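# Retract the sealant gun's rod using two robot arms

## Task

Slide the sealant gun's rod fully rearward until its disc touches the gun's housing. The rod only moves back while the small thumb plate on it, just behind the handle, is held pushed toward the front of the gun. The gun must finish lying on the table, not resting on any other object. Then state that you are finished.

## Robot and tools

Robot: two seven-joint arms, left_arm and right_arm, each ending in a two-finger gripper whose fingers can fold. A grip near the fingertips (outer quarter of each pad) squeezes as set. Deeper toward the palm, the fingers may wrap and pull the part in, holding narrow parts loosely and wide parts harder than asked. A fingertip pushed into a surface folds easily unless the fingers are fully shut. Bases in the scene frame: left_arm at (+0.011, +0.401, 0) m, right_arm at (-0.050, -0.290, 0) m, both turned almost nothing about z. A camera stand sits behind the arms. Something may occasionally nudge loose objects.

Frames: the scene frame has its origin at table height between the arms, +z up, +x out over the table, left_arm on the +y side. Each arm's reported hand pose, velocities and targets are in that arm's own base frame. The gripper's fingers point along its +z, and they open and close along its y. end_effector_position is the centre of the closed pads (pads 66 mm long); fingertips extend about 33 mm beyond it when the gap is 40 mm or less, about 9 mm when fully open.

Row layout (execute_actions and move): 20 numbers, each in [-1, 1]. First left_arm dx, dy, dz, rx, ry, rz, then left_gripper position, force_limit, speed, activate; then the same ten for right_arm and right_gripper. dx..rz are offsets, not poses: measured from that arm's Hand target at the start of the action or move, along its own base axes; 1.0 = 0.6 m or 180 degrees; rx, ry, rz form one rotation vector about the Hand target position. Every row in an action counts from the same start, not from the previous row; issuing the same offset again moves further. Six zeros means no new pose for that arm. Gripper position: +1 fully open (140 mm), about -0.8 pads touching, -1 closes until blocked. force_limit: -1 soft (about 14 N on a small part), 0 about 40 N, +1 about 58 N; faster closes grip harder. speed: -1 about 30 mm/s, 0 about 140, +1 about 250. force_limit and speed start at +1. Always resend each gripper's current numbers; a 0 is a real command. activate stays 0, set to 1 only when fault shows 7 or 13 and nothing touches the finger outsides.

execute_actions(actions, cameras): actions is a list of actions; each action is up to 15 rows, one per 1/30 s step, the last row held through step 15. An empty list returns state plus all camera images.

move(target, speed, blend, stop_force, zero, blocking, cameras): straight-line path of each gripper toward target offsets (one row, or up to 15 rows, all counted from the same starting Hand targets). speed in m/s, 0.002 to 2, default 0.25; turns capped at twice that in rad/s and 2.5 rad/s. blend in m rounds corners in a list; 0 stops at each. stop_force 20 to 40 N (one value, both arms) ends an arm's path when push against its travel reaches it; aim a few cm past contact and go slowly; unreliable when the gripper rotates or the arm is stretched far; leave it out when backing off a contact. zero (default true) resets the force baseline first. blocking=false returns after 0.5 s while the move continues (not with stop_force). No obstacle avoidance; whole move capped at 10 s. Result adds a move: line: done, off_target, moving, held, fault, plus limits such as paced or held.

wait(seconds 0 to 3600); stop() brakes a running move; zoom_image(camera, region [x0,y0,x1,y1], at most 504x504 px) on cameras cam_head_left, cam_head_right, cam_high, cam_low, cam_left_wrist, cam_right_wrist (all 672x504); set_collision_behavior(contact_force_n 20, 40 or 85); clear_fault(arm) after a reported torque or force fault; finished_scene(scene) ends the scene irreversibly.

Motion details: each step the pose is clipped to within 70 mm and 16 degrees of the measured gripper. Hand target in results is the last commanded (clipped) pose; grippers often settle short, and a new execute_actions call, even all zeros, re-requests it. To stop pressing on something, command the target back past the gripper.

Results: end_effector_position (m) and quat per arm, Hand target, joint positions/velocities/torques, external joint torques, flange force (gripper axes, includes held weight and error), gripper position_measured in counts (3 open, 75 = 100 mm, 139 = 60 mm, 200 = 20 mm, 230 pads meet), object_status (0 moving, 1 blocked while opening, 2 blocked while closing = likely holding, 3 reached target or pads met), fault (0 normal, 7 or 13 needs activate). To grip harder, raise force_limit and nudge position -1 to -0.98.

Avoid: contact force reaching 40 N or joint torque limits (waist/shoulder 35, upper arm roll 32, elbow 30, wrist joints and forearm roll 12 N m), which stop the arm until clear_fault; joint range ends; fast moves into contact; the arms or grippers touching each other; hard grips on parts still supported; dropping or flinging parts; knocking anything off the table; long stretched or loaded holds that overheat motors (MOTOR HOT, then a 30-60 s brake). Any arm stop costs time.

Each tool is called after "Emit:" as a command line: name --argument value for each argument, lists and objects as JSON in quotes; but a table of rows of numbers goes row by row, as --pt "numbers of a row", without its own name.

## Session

Emit:
execute_actions --actions '[]'

Scene clock: 0.00 s.
left_arm: end_effector_position=(+0.6602, +0.2489, +0.3249) position_measured=3 object_status=3 fault=0 end_effector_quat_wxyz=(+0.118, +0.708, +0.686, +0.119) | right_arm: end_effector_position=(+0.2544, +0.3933, +0.2174) position_measured=3 object_status=3 fault=0 end_effector_quat_wxyz=(-0.369, -0.232, +0.898, +0.064)
Joint positions: left_arm=[0.34 0.166 0.076 -1.697 -0.181 2.164 -2.618] | right_arm=[0.853 0.331 -0.169 -1.728 0.46 1.391 1.665]
Joint velocities: within noise
Joint torques (N m): no reading
External joint torques (N m): no reading
Flange force (N): no reading
Hand target: left_arm +0.6602, +0.2489, +0.3249; +0.118, +0.708, +0.686, +0.119 | right_arm +0.2544, +0.3933, +0.2174; -0.369, -0.232, +0.898, +0.064
Tool commands: left_gripper/position=+1.0 left_gripper/force_limit=+1.0 left_gripper/speed=+1.0 left_gripper/activate=+0.0 right_gripper/position=+1.0 right_gripper/force_limit=+1.0 right_gripper/speed=+1.0 right_gripper/activate=+0.0

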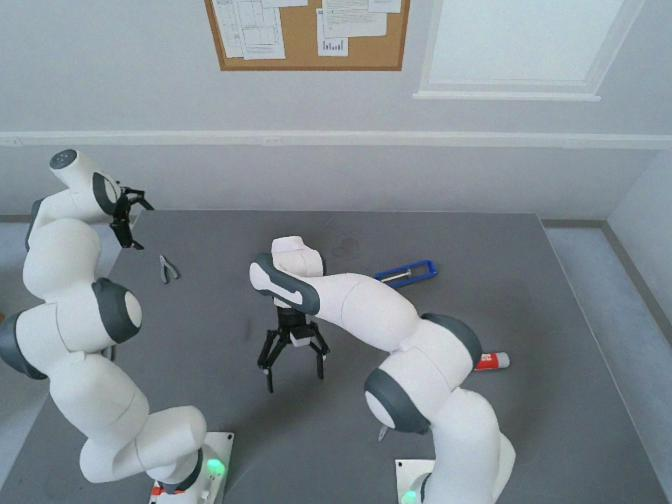

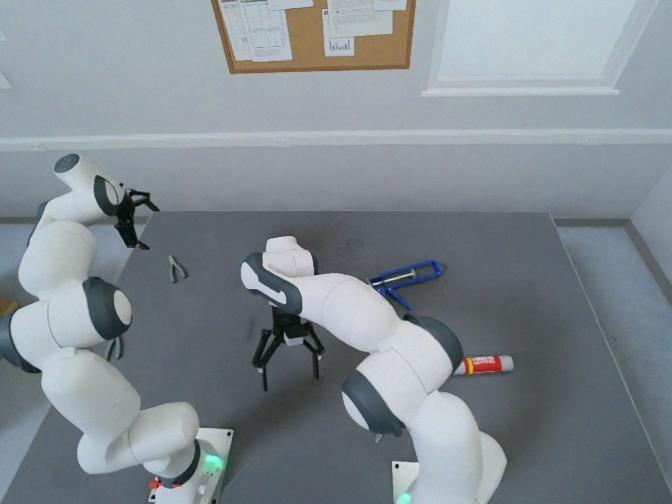

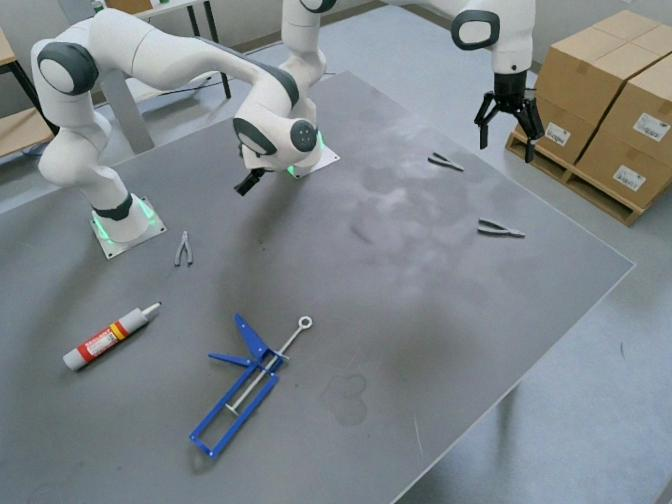

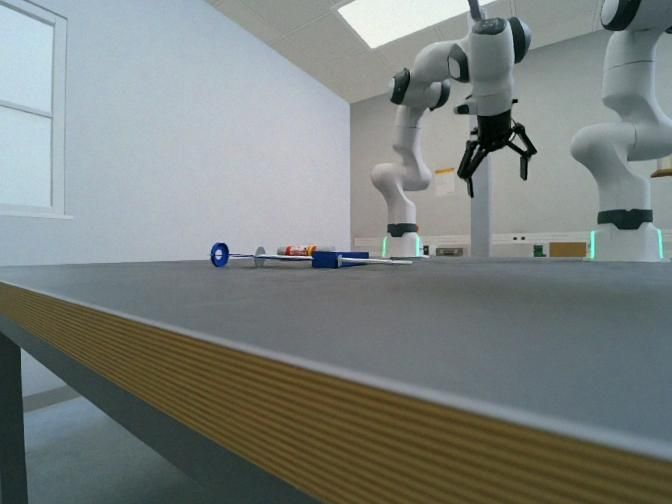

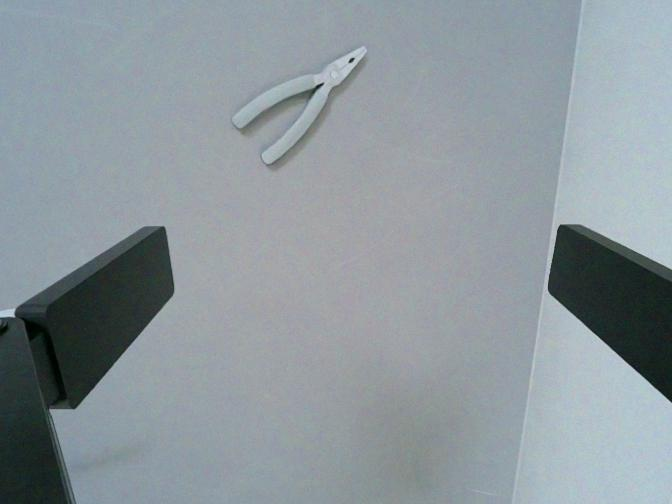

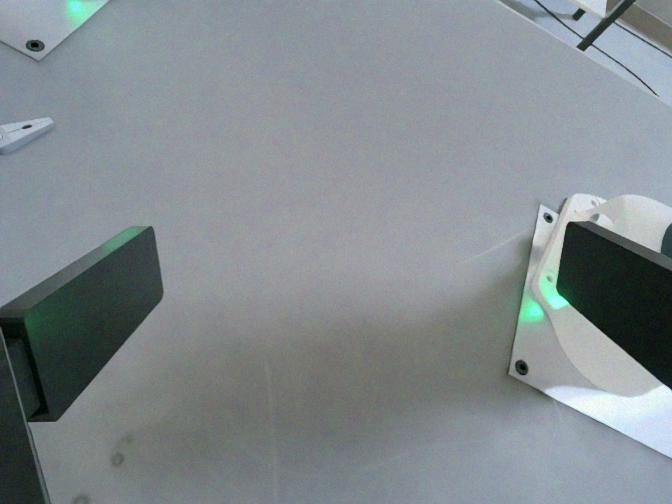

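Emit:
zoom_image --camera "cam_head_right" --region '[340, 230, 480, 330]'

Emit:
zoom_image --camera "cam_high" --region '[170, 290, 340, 480]'

Emit:
zoom_image --camera "cam_low" --region '[190, 220, 430, 290]'

Scaled by 3.600.

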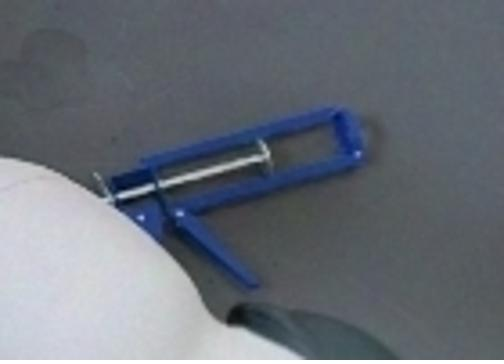

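Scaled by 2.653.

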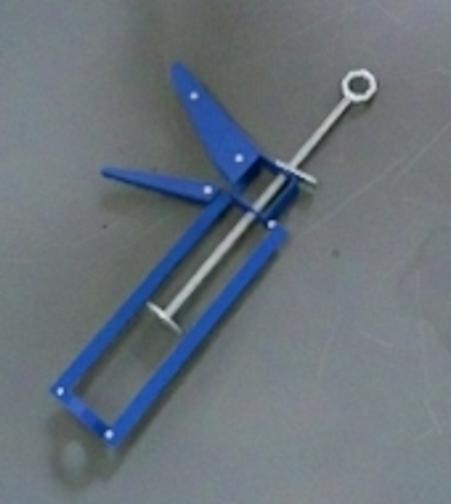

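Scaled by 2.100.

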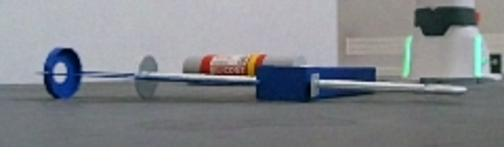

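Emit:
move --target '[0,0,0,0,0,0,1,1,1,0,0.72,-0.455,0.15,-0.0079,-0.2445,-0.0687,1,1,1,0]' --cameras '["all"]'

Scene clock: 4.47 s.
left_arm: end_effector_position=(+0.6602, +0.2489, +0.3249) position_measured=3 object_status=3 fault=0 end_effector_quat_wxyz=(+0.118, +0.708, +0.686, +0.119) | right_arm: end_effector_position=(+0.6852, +0.1187, +0.3083) position_measured=3 object_status=3 fault=0 end_effector_quat_wxyz=(-0.001, -0.135, +0.991, -0.002)
Joint positions: left_arm=[0.34 0.166 0.076 -1.697 -0.181 2.164 -2.618] | right_arm=[0.452 0.507 -0.407 -1.168 0.19 1.637 1.378]
Joint velocities: left_arm=[within noise] | right_arm=[-0.001 -0.001 0.001 0.001 0 -0.001 -0.005]
Joint torques (N m): left_arm=[-0.85 -37.36 0.64 25.78 0.76 3.17 0.1] | right_arm=[-1.18 -47.92 -3.84 25.28 0.99 2.55 -0.27]
External joint torques (N m): left_arm=[-0.9 1.49 0.03 0.28 -0.04 0 0.06] | right_arm=[-1.31 -1.22 0.96 1.35 0.19 0.09 -0.27]
Flange force (N): left_arm=[1.9 5.4 1.7] | right_arm=[-6.9 -2.4 -4.5]
Hand target: left_arm +0.6602, +0.2489, +0.3249; +0.118, +0.708, +0.686, +0.119 | right_arm +0.6864, +0.1203, +0.3074; +0.000, -0.139, +0.990, +0.000
Off the commanded pose: left_arm 0.000 m, 0 deg | right_arm 0.002 m, 0 deg.
move: done

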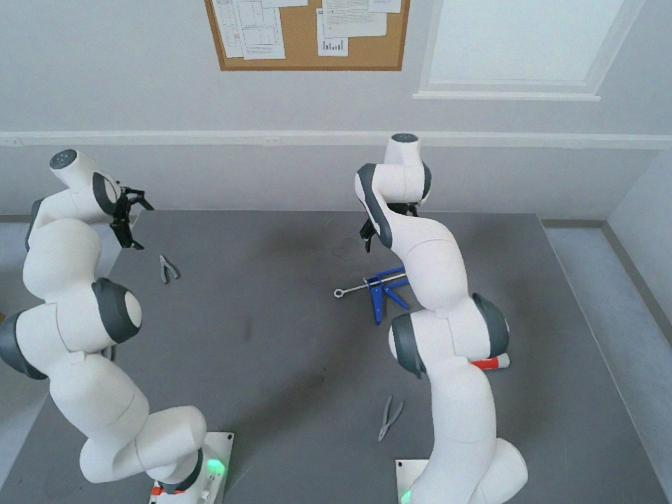

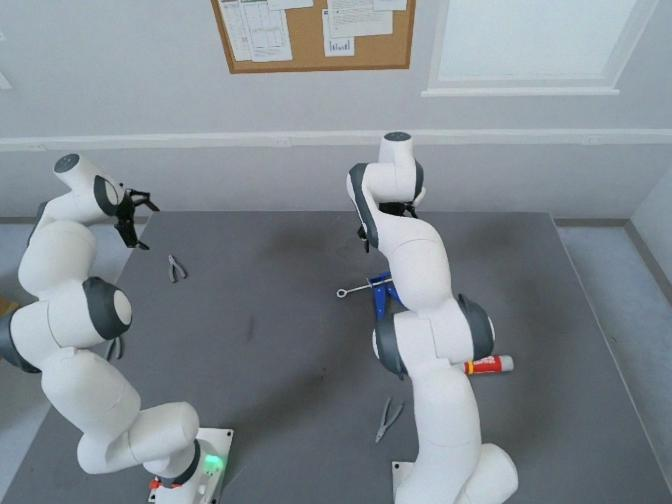

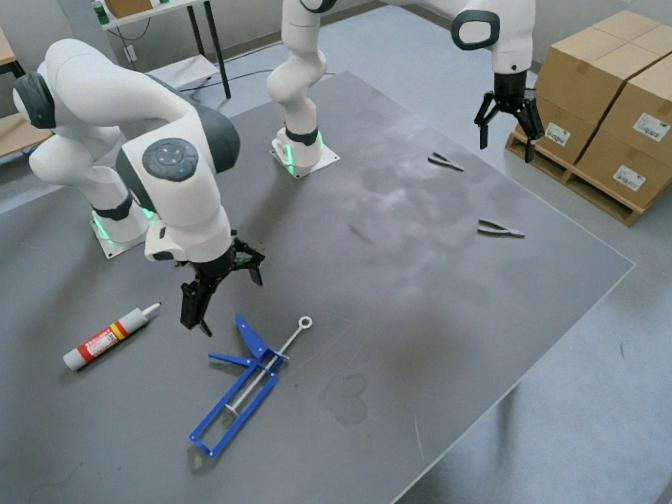

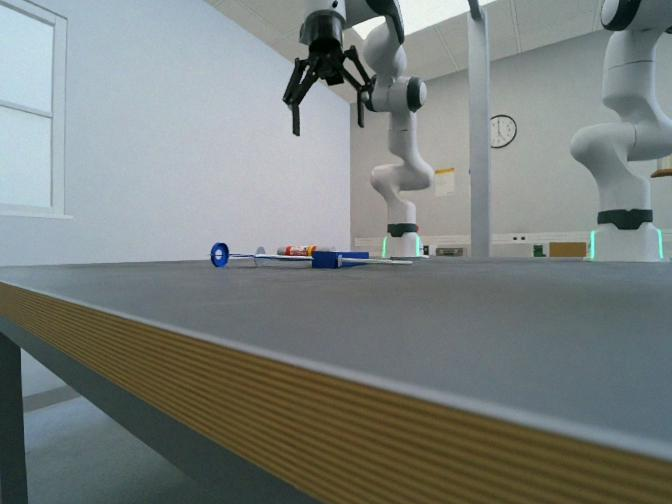

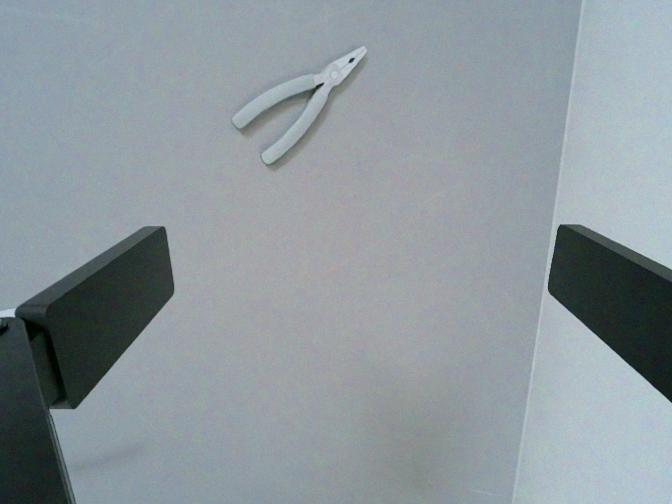

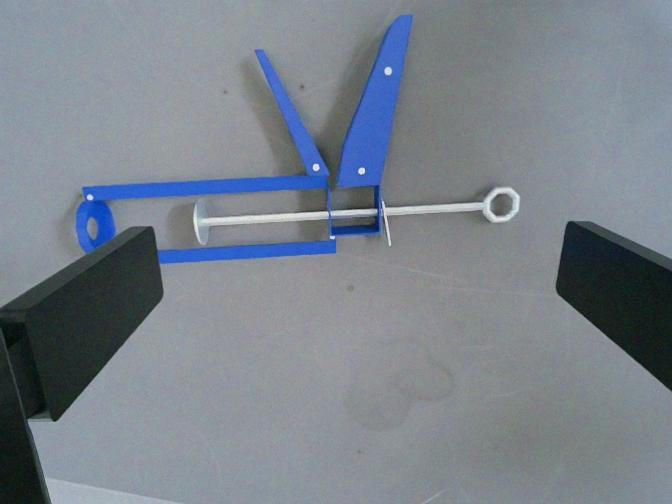

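Emit:
move --target '[-0.09,-0.78,-0.1,0.1713,-0.1617,-0.8315,1,1,1,0,0,0,0,0,0,0,1,1,1,0]' --cameras '["cam_left_wrist","cam_right_wrist","cam_high"]'

Scene clock: 12.97 s.
left_arm: end_effector_position=(+0.6069, -0.2195, +0.2657) position_measured=3 object_status=3 fault=0 end_effector_quat_wxyz=(+0.125, +0.798, -0.562, +0.178) | right_arm: end_effector_position=(+0.6852, +0.1188, +0.3083) position_measured=3 object_status=3 fault=0 end_effector_quat_wxyz=(-0.001, -0.136, +0.991, -0.001)
Joint positions: left_arm=[-0.026 0.071 -0.183 -1.969 -0.457 2.226 -0.303] | right_arm=[0.452 0.507 -0.406 -1.168 0.19 1.637 1.376]
Joint velocities: left_arm=[0 0.001 -0.001 0 -0.001 0 0.005] | right_arm=[within noise]
Joint torques (N m): left_arm=[-0.89 -32.54 -0.27 25.46 0.62 2.36 0.25] | right_arm=[-1.19 -47.96 -3.59 25.31 0.94 2.52 -0.28]
External joint torques (N m): left_arm=[-0.7 2.34 0.31 0.55 0.18 -0.33 0.23] | right_arm=[-1.3 -1.36 1.21 1.4 0.14 0.06 -0.28]
Flange force (N): left_arm=[3.8 -8.1 2.4] | right_arm=[-6.8 -2.3 -4.7]
Hand target: left_arm +0.6062, -0.2191, +0.2649; +0.125, +0.796, -0.565, +0.176 | right_arm +0.6864, +0.1203, +0.3074; +0.000, -0.139, +0.990, +0.000
Off the commanded pose: left_arm 0.001 m, 0 deg | right_arm 0.002 m, 0 deg.
move: done
Images, in order (width x height): cam_high 672x504, cam_left_wrist 672x504, cam_right_wrist 672x504.

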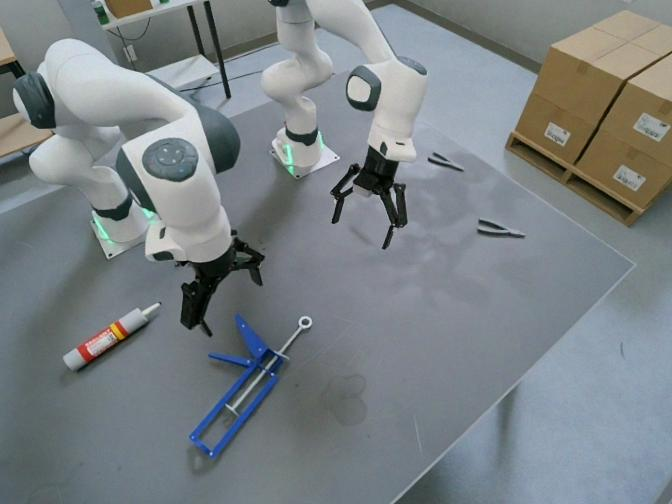

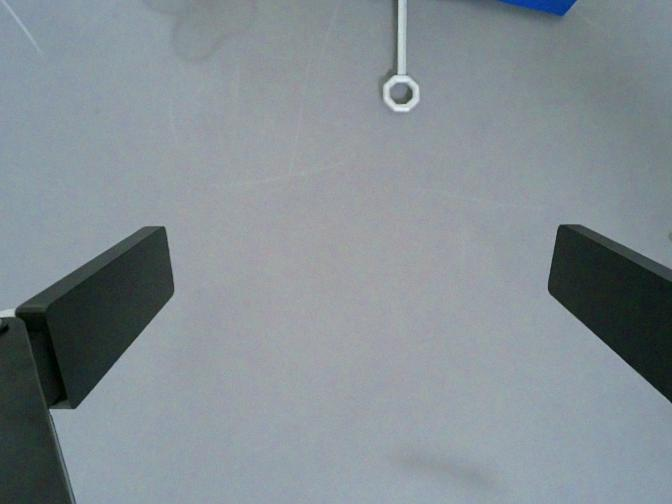

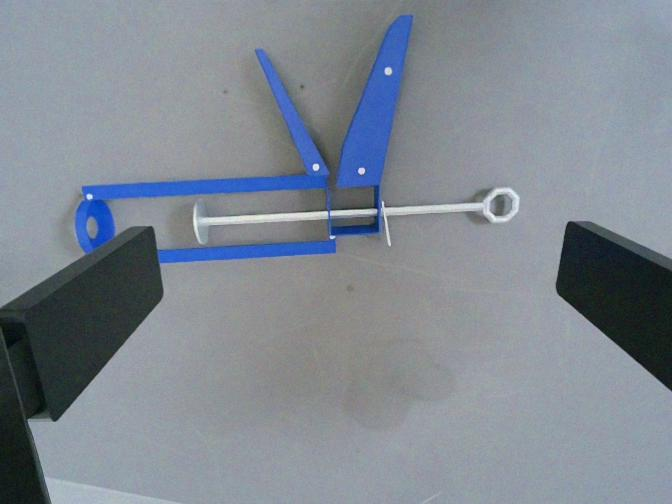

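Emit:
move --target '[0,-0.1765,-0.308,0,0,0,-1,-1,0,0,0.0885,0.1487,-0.379,-0.0498,-0.0174,0.0183,-1,-1,0,0]' --speed 0.2 --cameras '["cam_left_wrist","cam_right_wrist","cam_high"]'

Scene clock: 15.60 s.
left_arm: end_effector_position=(+0.6048, -0.3243, +0.0797) position_measured=233 object_status=3 fault=0 end_effector_quat_wxyz=(+0.125, +0.794, -0.568, +0.175) | right_arm: end_effector_position=(+0.7380, +0.2101, +0.0803) position_measured=233 object_status=3 fault=0 end_effector_quat_wxyz=(+0.014, -0.171, +0.982, -0.082)
Joint positions: left_arm=[-0.168 0.416 -0.26 -2.016 -0.487 2.663 -0.313] | right_arm=[0.586 0.9 -0.401 -1.129 0.158 1.987 1.49]
Joint velocities: left_arm=[within noise] | right_arm=[0.001 0.001 0 0.001 0.001 -0.001 0.007]
Joint torques (N m): left_arm=[-0.91 -39.53 -3.16 22.09 0.53 3.11 -0.1] | right_arm=[-1.14 -57.31 -7.2 24.84 0.64 2.56 0.22]
External joint torques (N m): left_arm=[-1.04 2.38 -0.34 0.73 -0.33 0.39 -0.11] | right_arm=[-1.15 -1.71 0.63 1.33 0.12 0.09 0.23]
Flange force (N): left_arm=[4.0 -4.9 7.7] | right_arm=[-5.9 -1.4 -2.2]
Hand target: left_arm +0.6062, -0.3250, +0.0801; +0.125, +0.796, -0.565, +0.176 | right_arm +0.7395, +0.2095, +0.0800; +0.016, -0.167, +0.983, -0.081
Off the commanded pose: left_arm 0.002 m, 0 deg | right_arm 0.002 m, 1 deg.
move: done
Images, in order (width x height): cam_high 672x504, cam_left_wrist 672x504, cam_right_wrist 672x504.

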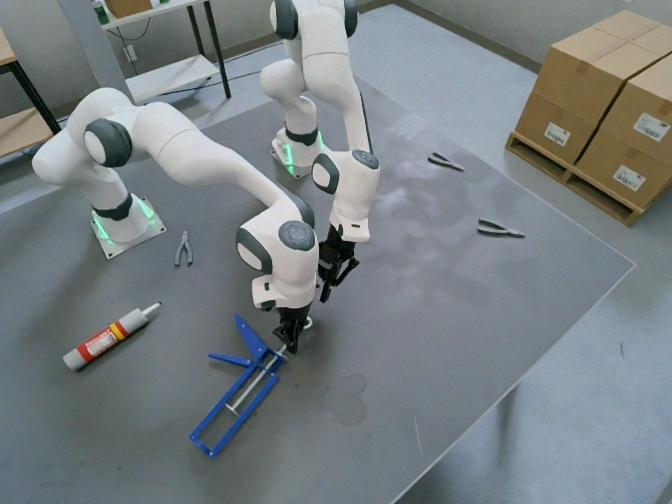

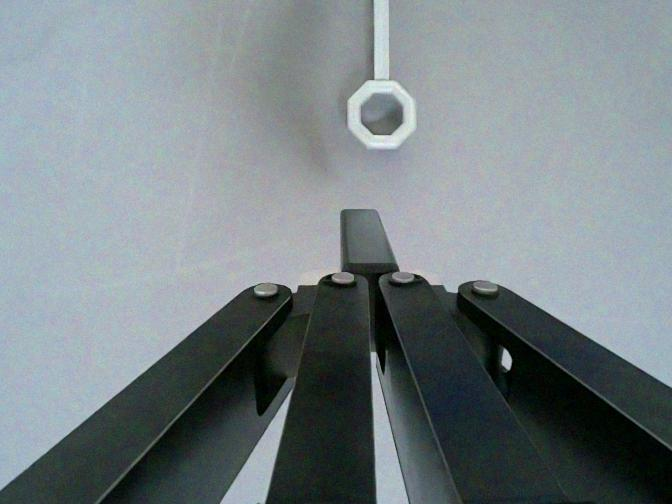

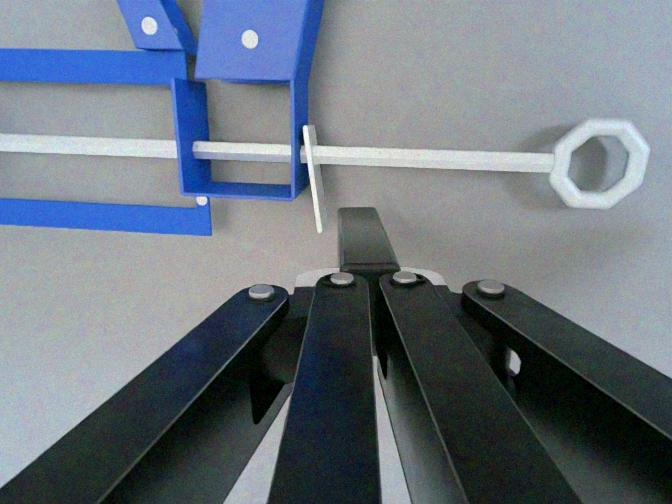

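Emit:
move --target '[0,0,-0.13,0,0,0,-1,-1,0,0,0,0,-0.13,0,0,0,-1,-1,0,0]' --speed 0.025 --stop_force 20 --cameras '["cam_left_wrist","cam_right_wrist"]'

Scene clock: 19.30 s.
left_arm: end_effector_position=(+0.6098, -0.3287, +0.0332) position_measured=233 object_status=3 fault=0 end_effector_quat_wxyz=(+0.124, +0.794, -0.567, +0.182) | right_arm: end_effector_position=(+0.7430, +0.2094, +0.0420) position_measured=233 object_status=3 fault=0 end_effector_quat_wxyz=(+0.021, -0.169, +0.982, -0.082)
Joint positions: left_arm=[-0.145 0.523 -0.3 -2.003 -0.503 2.77 -0.268] | right_arm=[0.584 0.949 -0.397 -1.148 0.171 2.065 1.495]
Joint torques (N m): left_arm=[-0.51 -32.13 -2.99 17.42 0.97 3.35 0.31] | right_arm=[-1.31 -44.77 -4.78 18.4 1.46 4.87 0.28]
External joint torques (N m): left_arm=[-0.7 11.31 1.04 -2.76 0.02 0.64 0.3] | right_arm=[-1.33 11.23 3.36 -4.75 0.93 2.38 0.3]
Flange force (N): left_arm=[-0.4 -9.4 27.0] | right_arm=[-5.7 1.4 21.2]
Hand target: left_arm +0.6059, -0.3249, +0.0210; +0.125, +0.796, -0.565, +0.176 (not the last commanded pose) | right_arm +0.7390, +0.2093, +0.0236; +0.016, -0.167, +0.983, -0.081 (not the last commanded pose)
Off the commanded pose: left_arm 0.032 m, 1 deg | right_arm 0.040 m, 1 deg.
move: contact (left_arm, right_arm)

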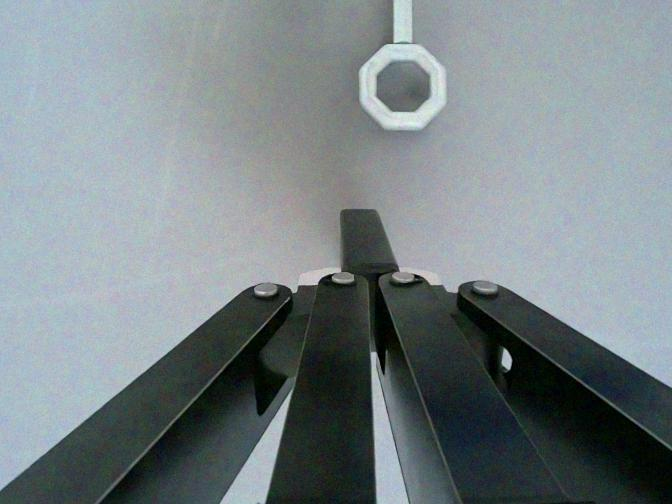

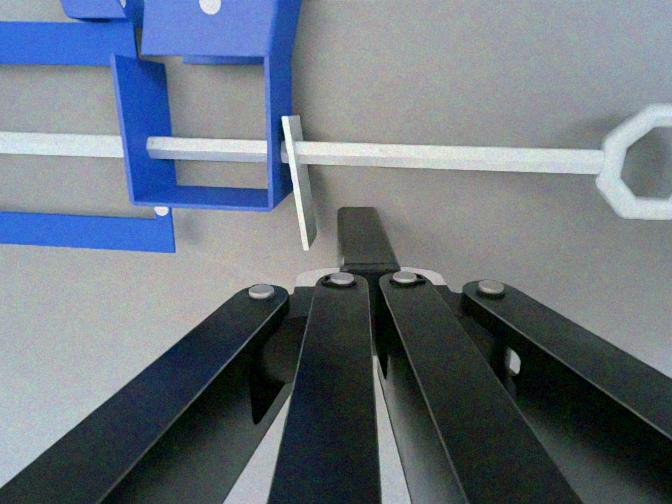

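Emit:
move --pt "0 0 0.15 0 0 0 0.05 -0.1 0 0 0 0 0.2107 0 0 0 0.175 -1 0 0" --pt "0.0038 -0.0902 0.1137 0 0 0 0.05 -0.1 0 0 0.0108 -0.0973 0.2107 0 0 -0.0072 0.175 -1 0 0" --pt "0.0038 -0.0902 0.1137 0 0 0 0.05 -0.1 0 0 0.0108 -0.0973 0.09 0 0 -0.0072 0.175 -1 0 0" --speed 0.15 --cameras '["cam_left_wrist","cam_right_wrist"]'

Scene clock: 24.53 s.
left_arm: end_effector_position=(+0.6068, -0.3785, +0.0887) position_measured=123 object_status=3 fault=0 end_effector_quat_wxyz=(+0.126, +0.795, -0.567, +0.175) | right_arm: end_effector_position=(+0.7441, +0.1490, +0.0770) position_measured=107 object_status=3 fault=0 end_effector_quat_wxyz=(+0.013, -0.155, +0.984, -0.084)
Joint positions: left_arm=[-0.274 0.459 -0.229 -1.928 -0.435 2.652 -0.44] | right_arm=[0.533 0.86 -0.416 -1.218 0.159 2.037 1.441]
Joint velocities: left_arm=[within noise] | right_arm=[0 0 0.001 0 -0.001 0.004 0]
Joint torques (N m): left_arm=[-1.13 -41.9 -2.84 22.69 0.83 3.09 -0.15] | right_arm=[-1.14 -56.46 -6.89 24.42 0.78 2.57 -0.05]
External joint torques (N m): left_arm=[-1.21 2.1 -0.08 0.63 -0.05 0.24 -0.16] | right_arm=[-1.3 -2.05 1.29 1.08 0.26 0.09 -0.03]
Flange force (N): left_arm=[5.3 -4.3 6.7] | right_arm=[-2.6 -2.0 -2.0]
Hand target: left_arm +0.6082, -0.3790, +0.0892; +0.125, +0.796, -0.565, +0.176 | right_arm +0.7454, +0.1509, +0.0776; +0.015, -0.155, +0.984, -0.081
Off the commanded pose: left_arm 0.002 m, 0 deg | right_arm 0.002 m, 0 deg.
move: done

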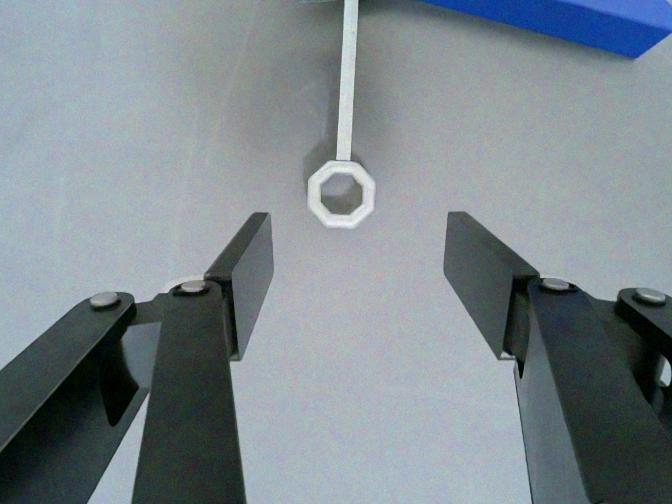

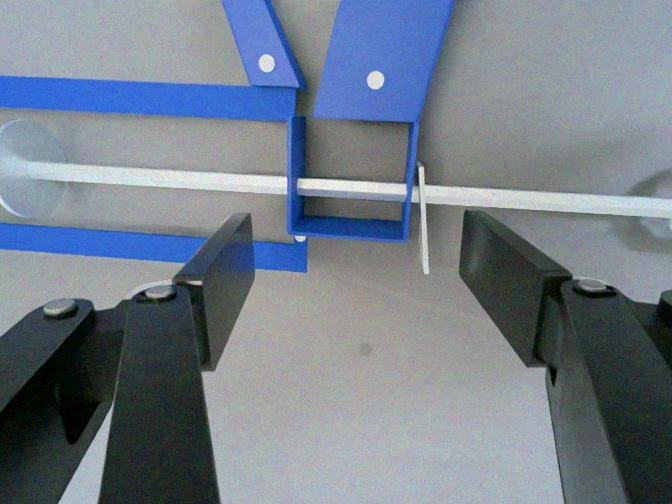

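Emit:
move --target '[0.021,-0.0175,0,0,0,-0.0215,0.05,-0.1,0,0,0.0072,-0.009,-0.02,0,0,-0.0153,0.175,-1,0,0]' --speed 0.1 --cameras '["cam_left_wrist","cam_right_wrist"]'

Emit:
zoom_image --camera "cam_right_wrist" --region '[220, 100, 500, 300]'

Scene clock: 26.97 s.
left_arm: end_effector_position=(+0.6215, -0.3899, +0.0902) position_measured=123 object_status=3 fault=0 end_effector_quat_wxyz=(+0.131, +0.779, -0.588, +0.174) | right_arm: end_effector_position=(+0.7500, +0.1463, +0.0664) position_measured=107 object_status=3 fault=0 end_effector_quat_wxyz=(+0.014, -0.137, +0.987, -0.083)
Joint positions: left_arm=[-0.269 0.512 -0.233 -1.836 -0.411 2.599 -0.408] | right_arm=[0.52 0.895 -0.416 -1.184 0.172 2.038 1.471]
Joint velocities: left_arm=[-0.001 0.001 0 0 0.001 -0.003 0.008] | right_arm=[0 0.001 0 0 -0.002 0 0.007]
Joint torques (N m): left_arm=[-0.72 -43.3 -3.79 23.16 1.3 2.55 0.24] | right_arm=[-1.17 -56.82 -7.56 24.57 0.84 2.25 0.22]
External joint torques (N m): left_arm=[-0.64 2.51 -0.47 0.76 0.46 -0.24 0.22] | right_arm=[-1.43 -1.53 0.69 1.17 0.3 -0.25 0.24]
Flange force (N): left_arm=[5.2 -7.6 6.7] | right_arm=[-6.9 -1.8 -2.2]
Hand target: left_arm +0.6208, -0.3895, +0.0892; +0.131, +0.776, -0.592, +0.172 | right_arm +0.7498, +0.1455, +0.0656; +0.013, -0.132, +0.988, -0.082
Off the commanded pose: left_arm 0.001 m, 1 deg | right_arm 0.001 m, 1 deg.
move: done

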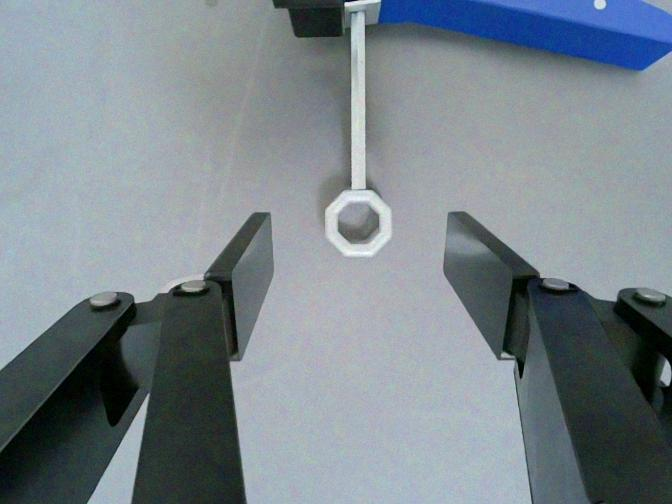

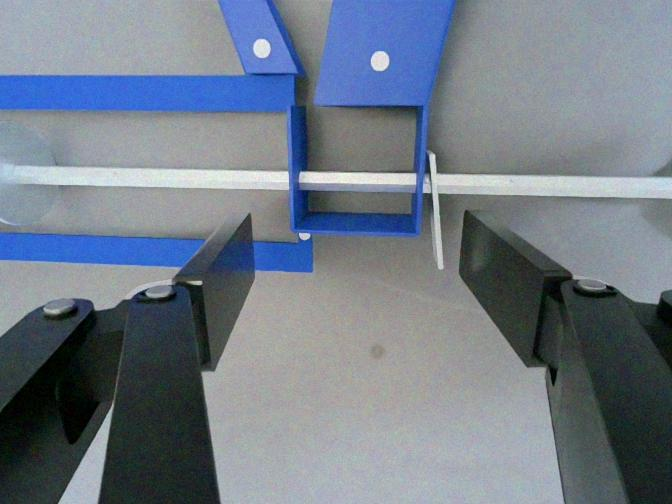

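Scaled by 1.800.

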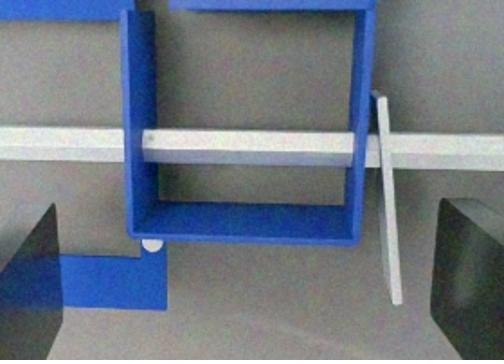

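Emit:
move --pt "0 0 0 0 0 0 0.05 -0.1 0 0 0.0009 -0.0032 -0.0193 0 0 0 0.175 -1 -1 0" --speed 0.06 --cameras '["cam_left_wrist","cam_right_wrist"]'

Emit:
zoom_image --camera "cam_right_wrist" --region '[220, 100, 500, 300]'

Emit:
zoom_image --camera "cam_left_wrist" --region '[260, 0, 440, 100]'

Scene clock: 28.10 s.
left_arm: end_effector_position=(+0.6214, -0.3899, +0.0902) position_measured=123 object_status=3 fault=0 end_effector_quat_wxyz=(+0.131, +0.778, -0.589, +0.173) | right_arm: end_effector_position=(+0.7501, +0.1422, +0.0555) position_measured=107 object_status=3 fault=0 end_effector_quat_wxyz=(+0.012, -0.134, +0.987, -0.084)
Joint positions: left_arm=[-0.269 0.512 -0.233 -1.835 -0.411 2.598 -0.405] | right_arm=[0.516 0.91 -0.415 -1.187 0.174 2.051 1.473]
Joint velocities: left_arm=[within noise] | right_arm=[0 -0.001 0 0 0.001 0.004 -0.001]
Joint torques (N m): left_arm=[-0.94 -43.35 -3.53 23.17 1.03 2.48 0.24] | right_arm=[-0.94 -57.3 -7.24 23.94 0.9 2.63 0.1]
External joint torques (N m): left_arm=[-1 2.55 -0.32 0.69 0.19 -0.34 0.23] | right_arm=[-1.05 -2.3 1.12 0.9 0.37 0.17 0.11]
Flange force (N): left_arm=[5.4 -7.3 6.7] | right_arm=[0.5 -1.4 -2.2]
Hand target: left_arm +0.6208, -0.3895, +0.0892; +0.131, +0.776, -0.592, +0.172 | right_arm +0.7503, +0.1436, +0.0540; +0.013, -0.132, +0.988, -0.082
Off the commanded pose: left_arm 0.001 m, 0 deg | right_arm 0.002 m, 0 deg.
move: done

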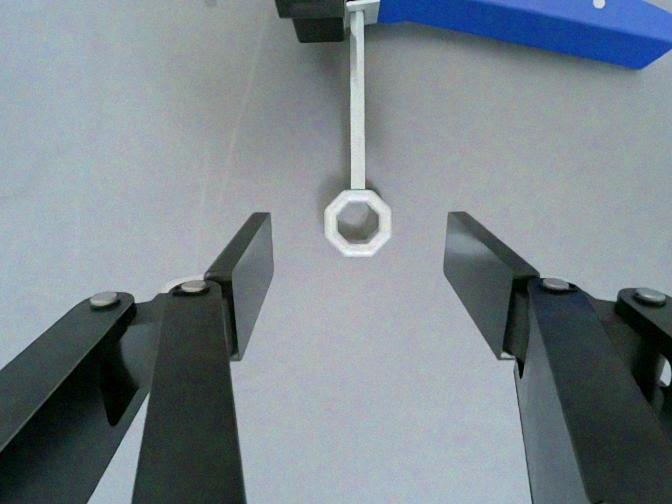

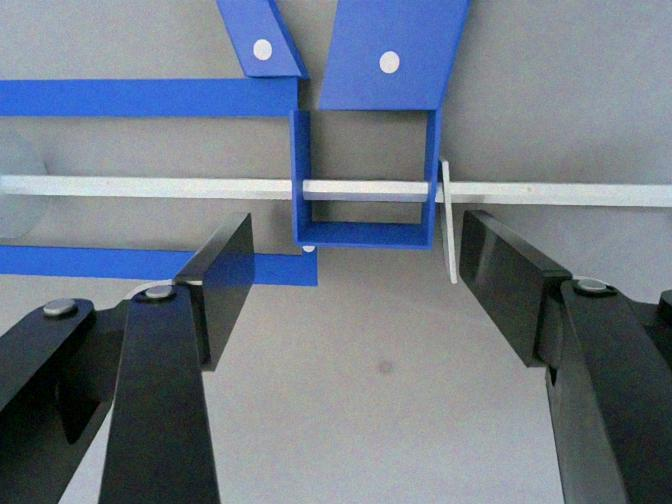

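Scaled by 1.800.

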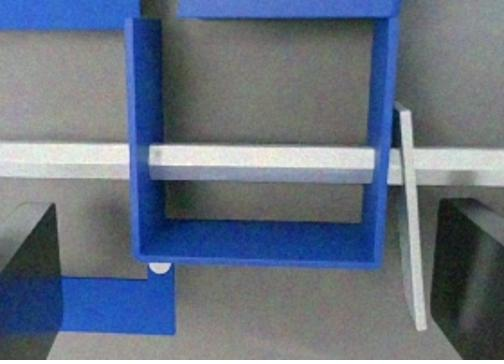

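Scaled by 2.800.

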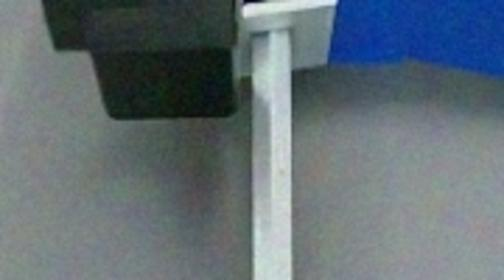

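Emit:
move --pt "0 0 0 0 0 0 0.05 -0.1 0 0 -0.0017 0.0063 0 0 0 0 0.175 -1 -1 0" --pt "0 0 0 0 0 0 0.05 -0.1 0 0 -0.0017 0.0063 0 0 0 0 -1 -1 -1 0" --speed 0.05 --cameras '["cam_left_wrist","cam_right_wrist"]'

Emit:
wait --seconds 0.6

Emit:
zoom_image --camera "cam_right_wrist" --region '[220, 100, 500, 300]'

Scene clock: 30.00 s.
left_arm: end_effector_position=(+0.6214, -0.3899, +0.0902) position_measured=123 object_status=3 fault=0 end_effector_quat_wxyz=(+0.131, +0.778, -0.589, +0.173) | right_arm: end_effector_position=(+0.7502, +0.1454, +0.0560) position_measured=149 object_status=2 fault=0 end_effector_quat_wxyz=(+0.014, -0.133, +0.987, -0.083)
Joint positions: left_arm=[-0.269 0.512 -0.233 -1.835 -0.411 2.598 -0.405] | right_arm=[0.519 0.909 -0.415 -1.187 0.176 2.053 1.477]
Joint torques (N m): left_arm=[-0.88 -43.38 -3.57 23.15 1.01 2.48 0.23] | right_arm=[0.19 -55.52 -6.37 23.02 0.81 2.24 0.19]
External joint torques (N m): left_arm=[-0.94 2.32 -0.37 0.79 0.18 -0.32 0.22] | right_arm=[-0.07 -0.16 1.96 -0.23 0.27 -0.25 0.21]
Flange force (N): left_arm=[5.3 -7.1 6.3] | right_arm=[0.2 0.4 0.1]
Hand target: left_arm +0.6208, -0.3895, +0.0892; +0.131, +0.776, -0.592, +0.172 | right_arm +0.7493, +0.1474, +0.0540; +0.013, -0.132, +0.988, -0.082
Off the commanded pose: left_arm 0.001 m, 0 deg | right_arm 0.003 m, 0 deg.
move: done

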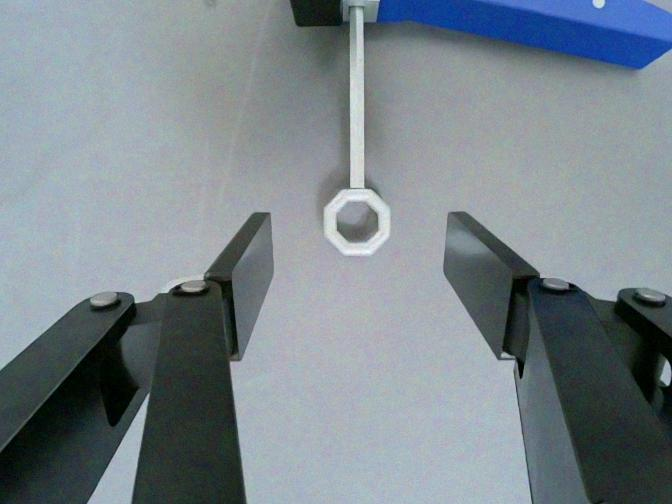

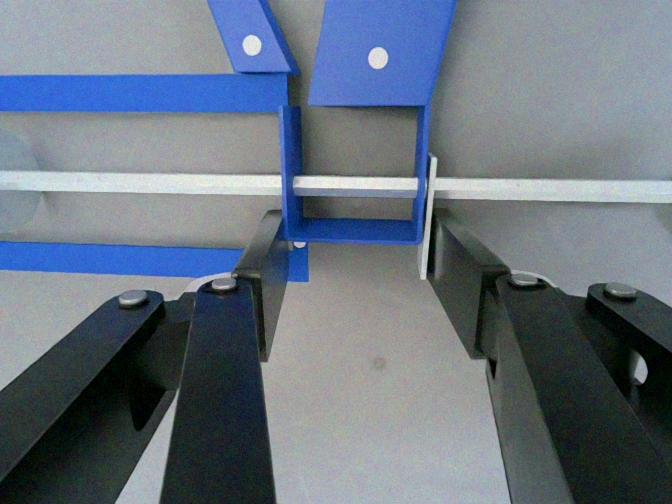

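Scene clock: 30.60 s.
left_arm: end_effector_position=(+0.6214, -0.3899, +0.0902) position_measured=123 object_status=3 fault=0 end_effector_quat_wxyz=(+0.131, +0.778, -0.589, +0.173) | right_arm: end_effector_position=(+0.7502, +0.1454, +0.0560) position_measured=149 object_status=2 fault=0 end_effector_quat_wxyz=(+0.014, -0.133, +0.987, -0.083)
Joint positions: left_arm=[-0.269 0.512 -0.233 -1.835 -0.411 2.598 -0.405] | right_arm=[0.519 0.909 -0.415 -1.187 0.176 2.053 1.477]
Joint torques (N m): left_arm=[-0.91 -43.39 -3.52 23.14 1.02 2.48 0.2] | right_arm=[0.24 -55.55 -6.33 23.05 0.82 2.23 0.19]
External joint torques (N m): left_arm=[-0.76 2.6 -0.13 0.65 0.18 -0.33 0.19] | right_arm=[-0.05 -0.35 1.95 -0.13 0.28 -0.25 0.2]
Flange force (N): left_arm=[5.2 -7.5 6.7] | right_arm=[0.3 0.4 -0.2]
Hand target: left_arm +0.6208, -0.3895, +0.0892; +0.131, +0.776, -0.592, +0.172 | right_arm +0.7493, +0.1474, +0.0540; +0.013, -0.132, +0.988, -0.082
Tool commands: left_gripper/position=+0.05 left_gripper/force_limit=-0.1 left_gripper/speed=+0.0 left_gripper/activate=+0.0 right_gripper/position=-1.0 right_gripper/force_limit=-1.0 right_gripper/speed=-1.0 right_gripper/activate=+0.0
Off the commanded pose: left_arm 0.001 m, 0 deg | right_arm 0.003 m, 0 deg.
wait: 0.60 s; at rest by 0.17 s

Scaled by 1.800.
This view is cut from an older image: the scene may have changed since it was taken.

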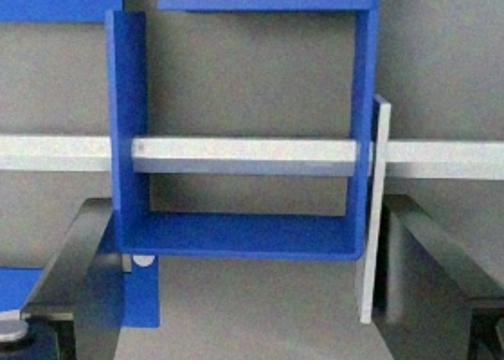

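Emit:
move --target '[0.009,-0.0413,-0.0907,0,0,0,0.05,-0.1,-1,0,0,0,0,0,0,0,-1,-1,-1,0]' --speed 0.08 --cameras '["cam_left_wrist","cam_right_wrist","cam_high"]'

Scene clock: 32.10 s.
left_arm: end_effector_position=(+0.6245, -0.4138, +0.0342) position_measured=123 object_status=3 fault=0 end_effector_quat_wxyz=(+0.133, +0.777, -0.591, +0.170) | right_arm: end_effector_position=(+0.7502, +0.1454, +0.0560) position_measured=149 object_status=2 fault=0 end_effector_quat_wxyz=(+0.014, -0.133, +0.987, -0.083)
Joint positions: left_arm=[-0.311 0.653 -0.228 -1.763 -0.406 2.665 -0.405] | right_arm=[0.519 0.909 -0.415 -1.187 0.176 2.053 1.477]
Joint velocities: left_arm=[-0.001 0.002 0 -0.001 0.001 0.005 -0.001] | right_arm=[within noise]
Joint torques (N m): left_arm=[-0.67 -46.57 -3.66 22.33 0.93 2.97 0.02] | right_arm=[0.23 -55.51 -6.39 23.09 0.83 2.24 0.18]
External joint torques (N m): left_arm=[-0.77 2.02 0.13 0.75 0.05 0.18 0.01] | right_arm=[0.01 -0.31 1.94 -0.08 0.3 -0.24 0.19]
Flange force (N): left_arm=[4.7 -5.6 6.8] | right_arm=[-0.2 0.5 -0.2]
Hand target: left_arm +0.6262, -0.4143, +0.0348; +0.131, +0.776, -0.592, +0.172 | right_arm +0.7493, +0.1474, +0.0540; +0.013, -0.132, +0.988, -0.082
Off the commanded pose: left_arm 0.002 m, 0 deg | right_arm 0.003 m, 0 deg.
move: done
Images, in order (width x height): cam_high 672x504, cam_left_wrist 672x504, cam_right_wrist 672x504.

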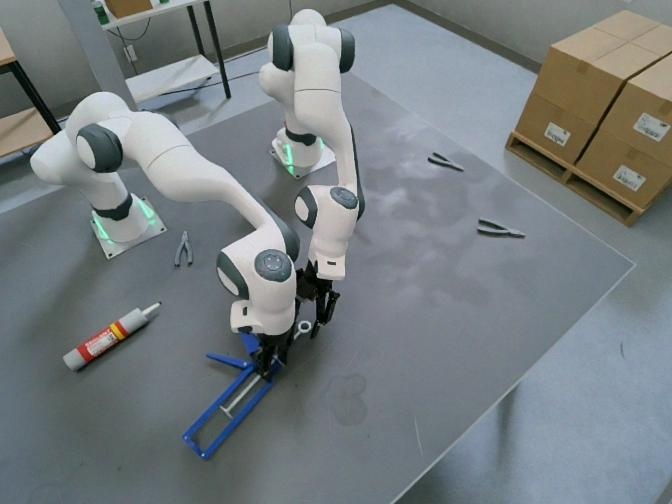

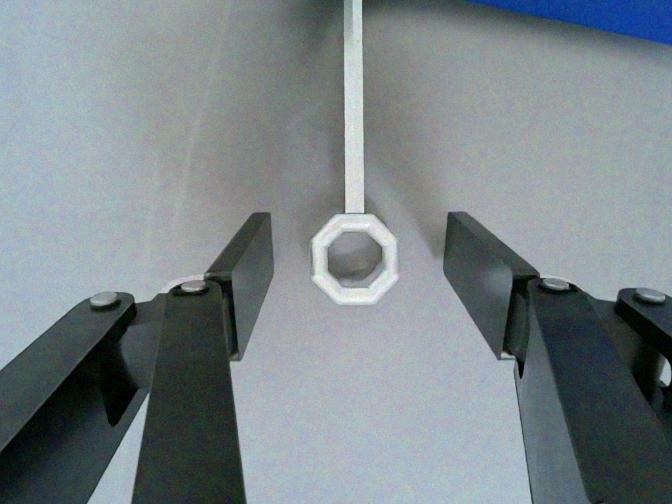

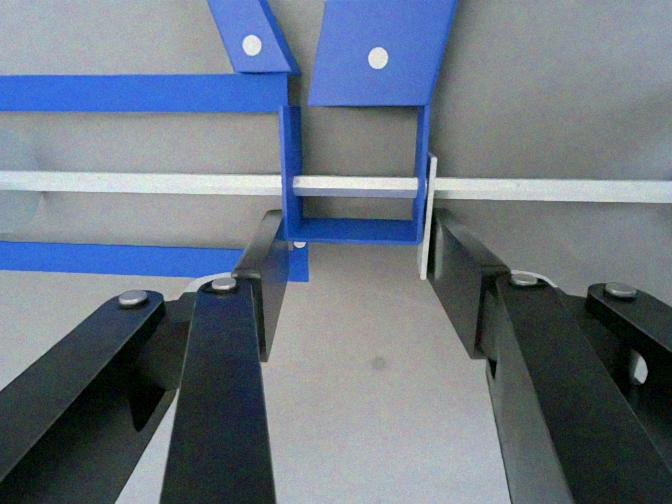

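Emit:
move --target '[0.0025,0.0006,0,0,0,0,-1,-0.1,-1,0,0,0,0,0,0,0,-1,-1,-1,0]' --speed 0.05

Emit:
wait --seconds 0.6 --cameras '["cam_left_wrist","cam_right_wrist"]'

Scene clock: 33.70 s.
left_arm: end_effector_position=(+0.6267, -0.4142, +0.0351) position_measured=176 object_status=0 fault=0 end_effector_quat_wxyz=(+0.132, +0.777, -0.591, +0.171) | right_arm: end_effector_position=(+0.7503, +0.1454, +0.0560) position_measured=149 object_status=2 fault=0 end_effector_quat_wxyz=(+0.014, -0.132, +0.988, -0.083)
Joint positions: left_arm=[-0.312 0.655 -0.227 -1.758 -0.406 2.666 -0.405] | right_arm=[0.519 0.909 -0.415 -1.187 0.176 2.054 1.479]
Joint torques (N m): left_arm=[-0.96 -45.83 -3.66 22.42 0.97 3.37 0.06] | right_arm=[0.13 -56.18 -6.19 23.31 0.83 2.2 0.02]
External joint torques (N m): left_arm=[-0.96 2.8 0.17 0.83 0.08 0.58 0.04] | right_arm=[0.29 -0.95 2.36 0.18 0.31 -0.28 0.04]
Flange force (N): left_arm=[5.2 -6.6 9.4] | right_arm=[0.6 0.6 -1.1]
Hand target: left_arm +0.6277, -0.4139, +0.0348; +0.131, +0.776, -0.592, +0.172 | right_arm +0.7493, +0.1474, +0.0540; +0.013, -0.132, +0.988, -0.082
Off the commanded pose: left_arm 0.001 m, 0 deg | right_arm 0.003 m, 0 deg.
move: done

Scene clock: 34.30 s.
left_arm: end_effector_position=(+0.6267, -0.4142, +0.0351) position_measured=176 object_status=2 fault=0 end_effector_quat_wxyz=(+0.132, +0.777, -0.591, +0.171) | right_arm: end_effector_position=(+0.7503, +0.1454, +0.0560) position_measured=149 object_status=2 fault=0 end_effector_quat_wxyz=(+0.014, -0.132, +0.988, -0.083)
Joint positions: left_arm=[-0.312 0.655 -0.227 -1.758 -0.406 2.666 -0.405] | right_arm=[0.519 0.909 -0.415 -1.187 0.176 2.054 1.479]
Joint torques (N m): left_arm=[-0.91 -45.82 -3.7 22.38 0.98 3.36 0.11] | right_arm=[0.16 -56.19 -6.07 23.34 0.87 2.18 0.09]
External joint torques (N m): left_arm=[-1.02 2.86 0.05 0.75 0.09 0.56 0.1] | right_arm=[-0.13 -1.04 2.21 0.18 0.34 -0.3 0.1]
Flange force (N): left_arm=[5.0 -6.4 9.5] | right_arm=[0.2 0.1 -1.1]
Hand target: left_arm +0.6277, -0.4139, +0.0348; +0.131, +0.776, -0.592, +0.172 | right_arm +0.7493, +0.1474, +0.0540; +0.013, -0.132, +0.988, -0.082
Tool commands: left_gripper/position=-1.0 left_gripper/force_limit=-0.1 left_gripper/speed=-1.0 left_gripper/activate=+0.0 right_gripper/position=-1.0 right_gripper/force_limit=-1.0 right_gripper/speed=-1.0 right_gripper/activate=+0.0
Off the commanded pose: left_arm 0.001 m, 0 deg | right_arm 0.003 m, 0 deg.
wait: 0.60 s; at rest by 0.17 s

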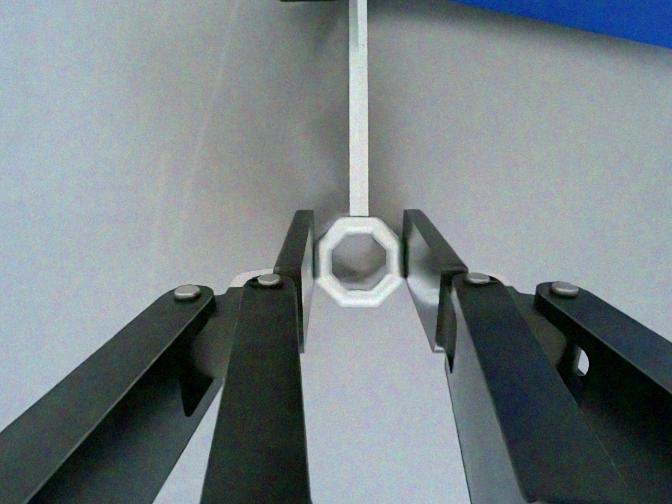

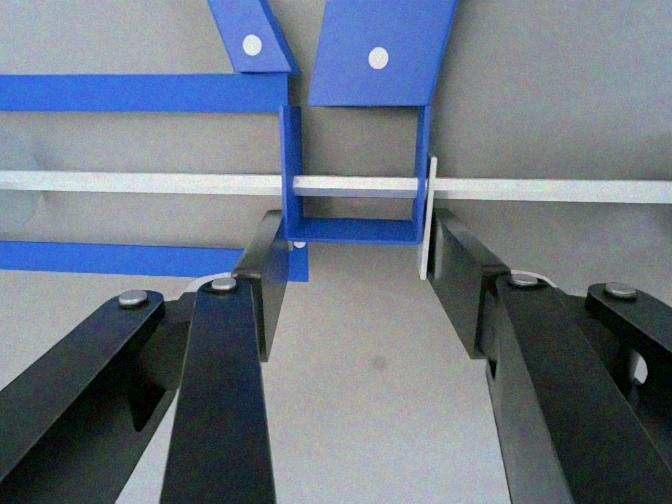

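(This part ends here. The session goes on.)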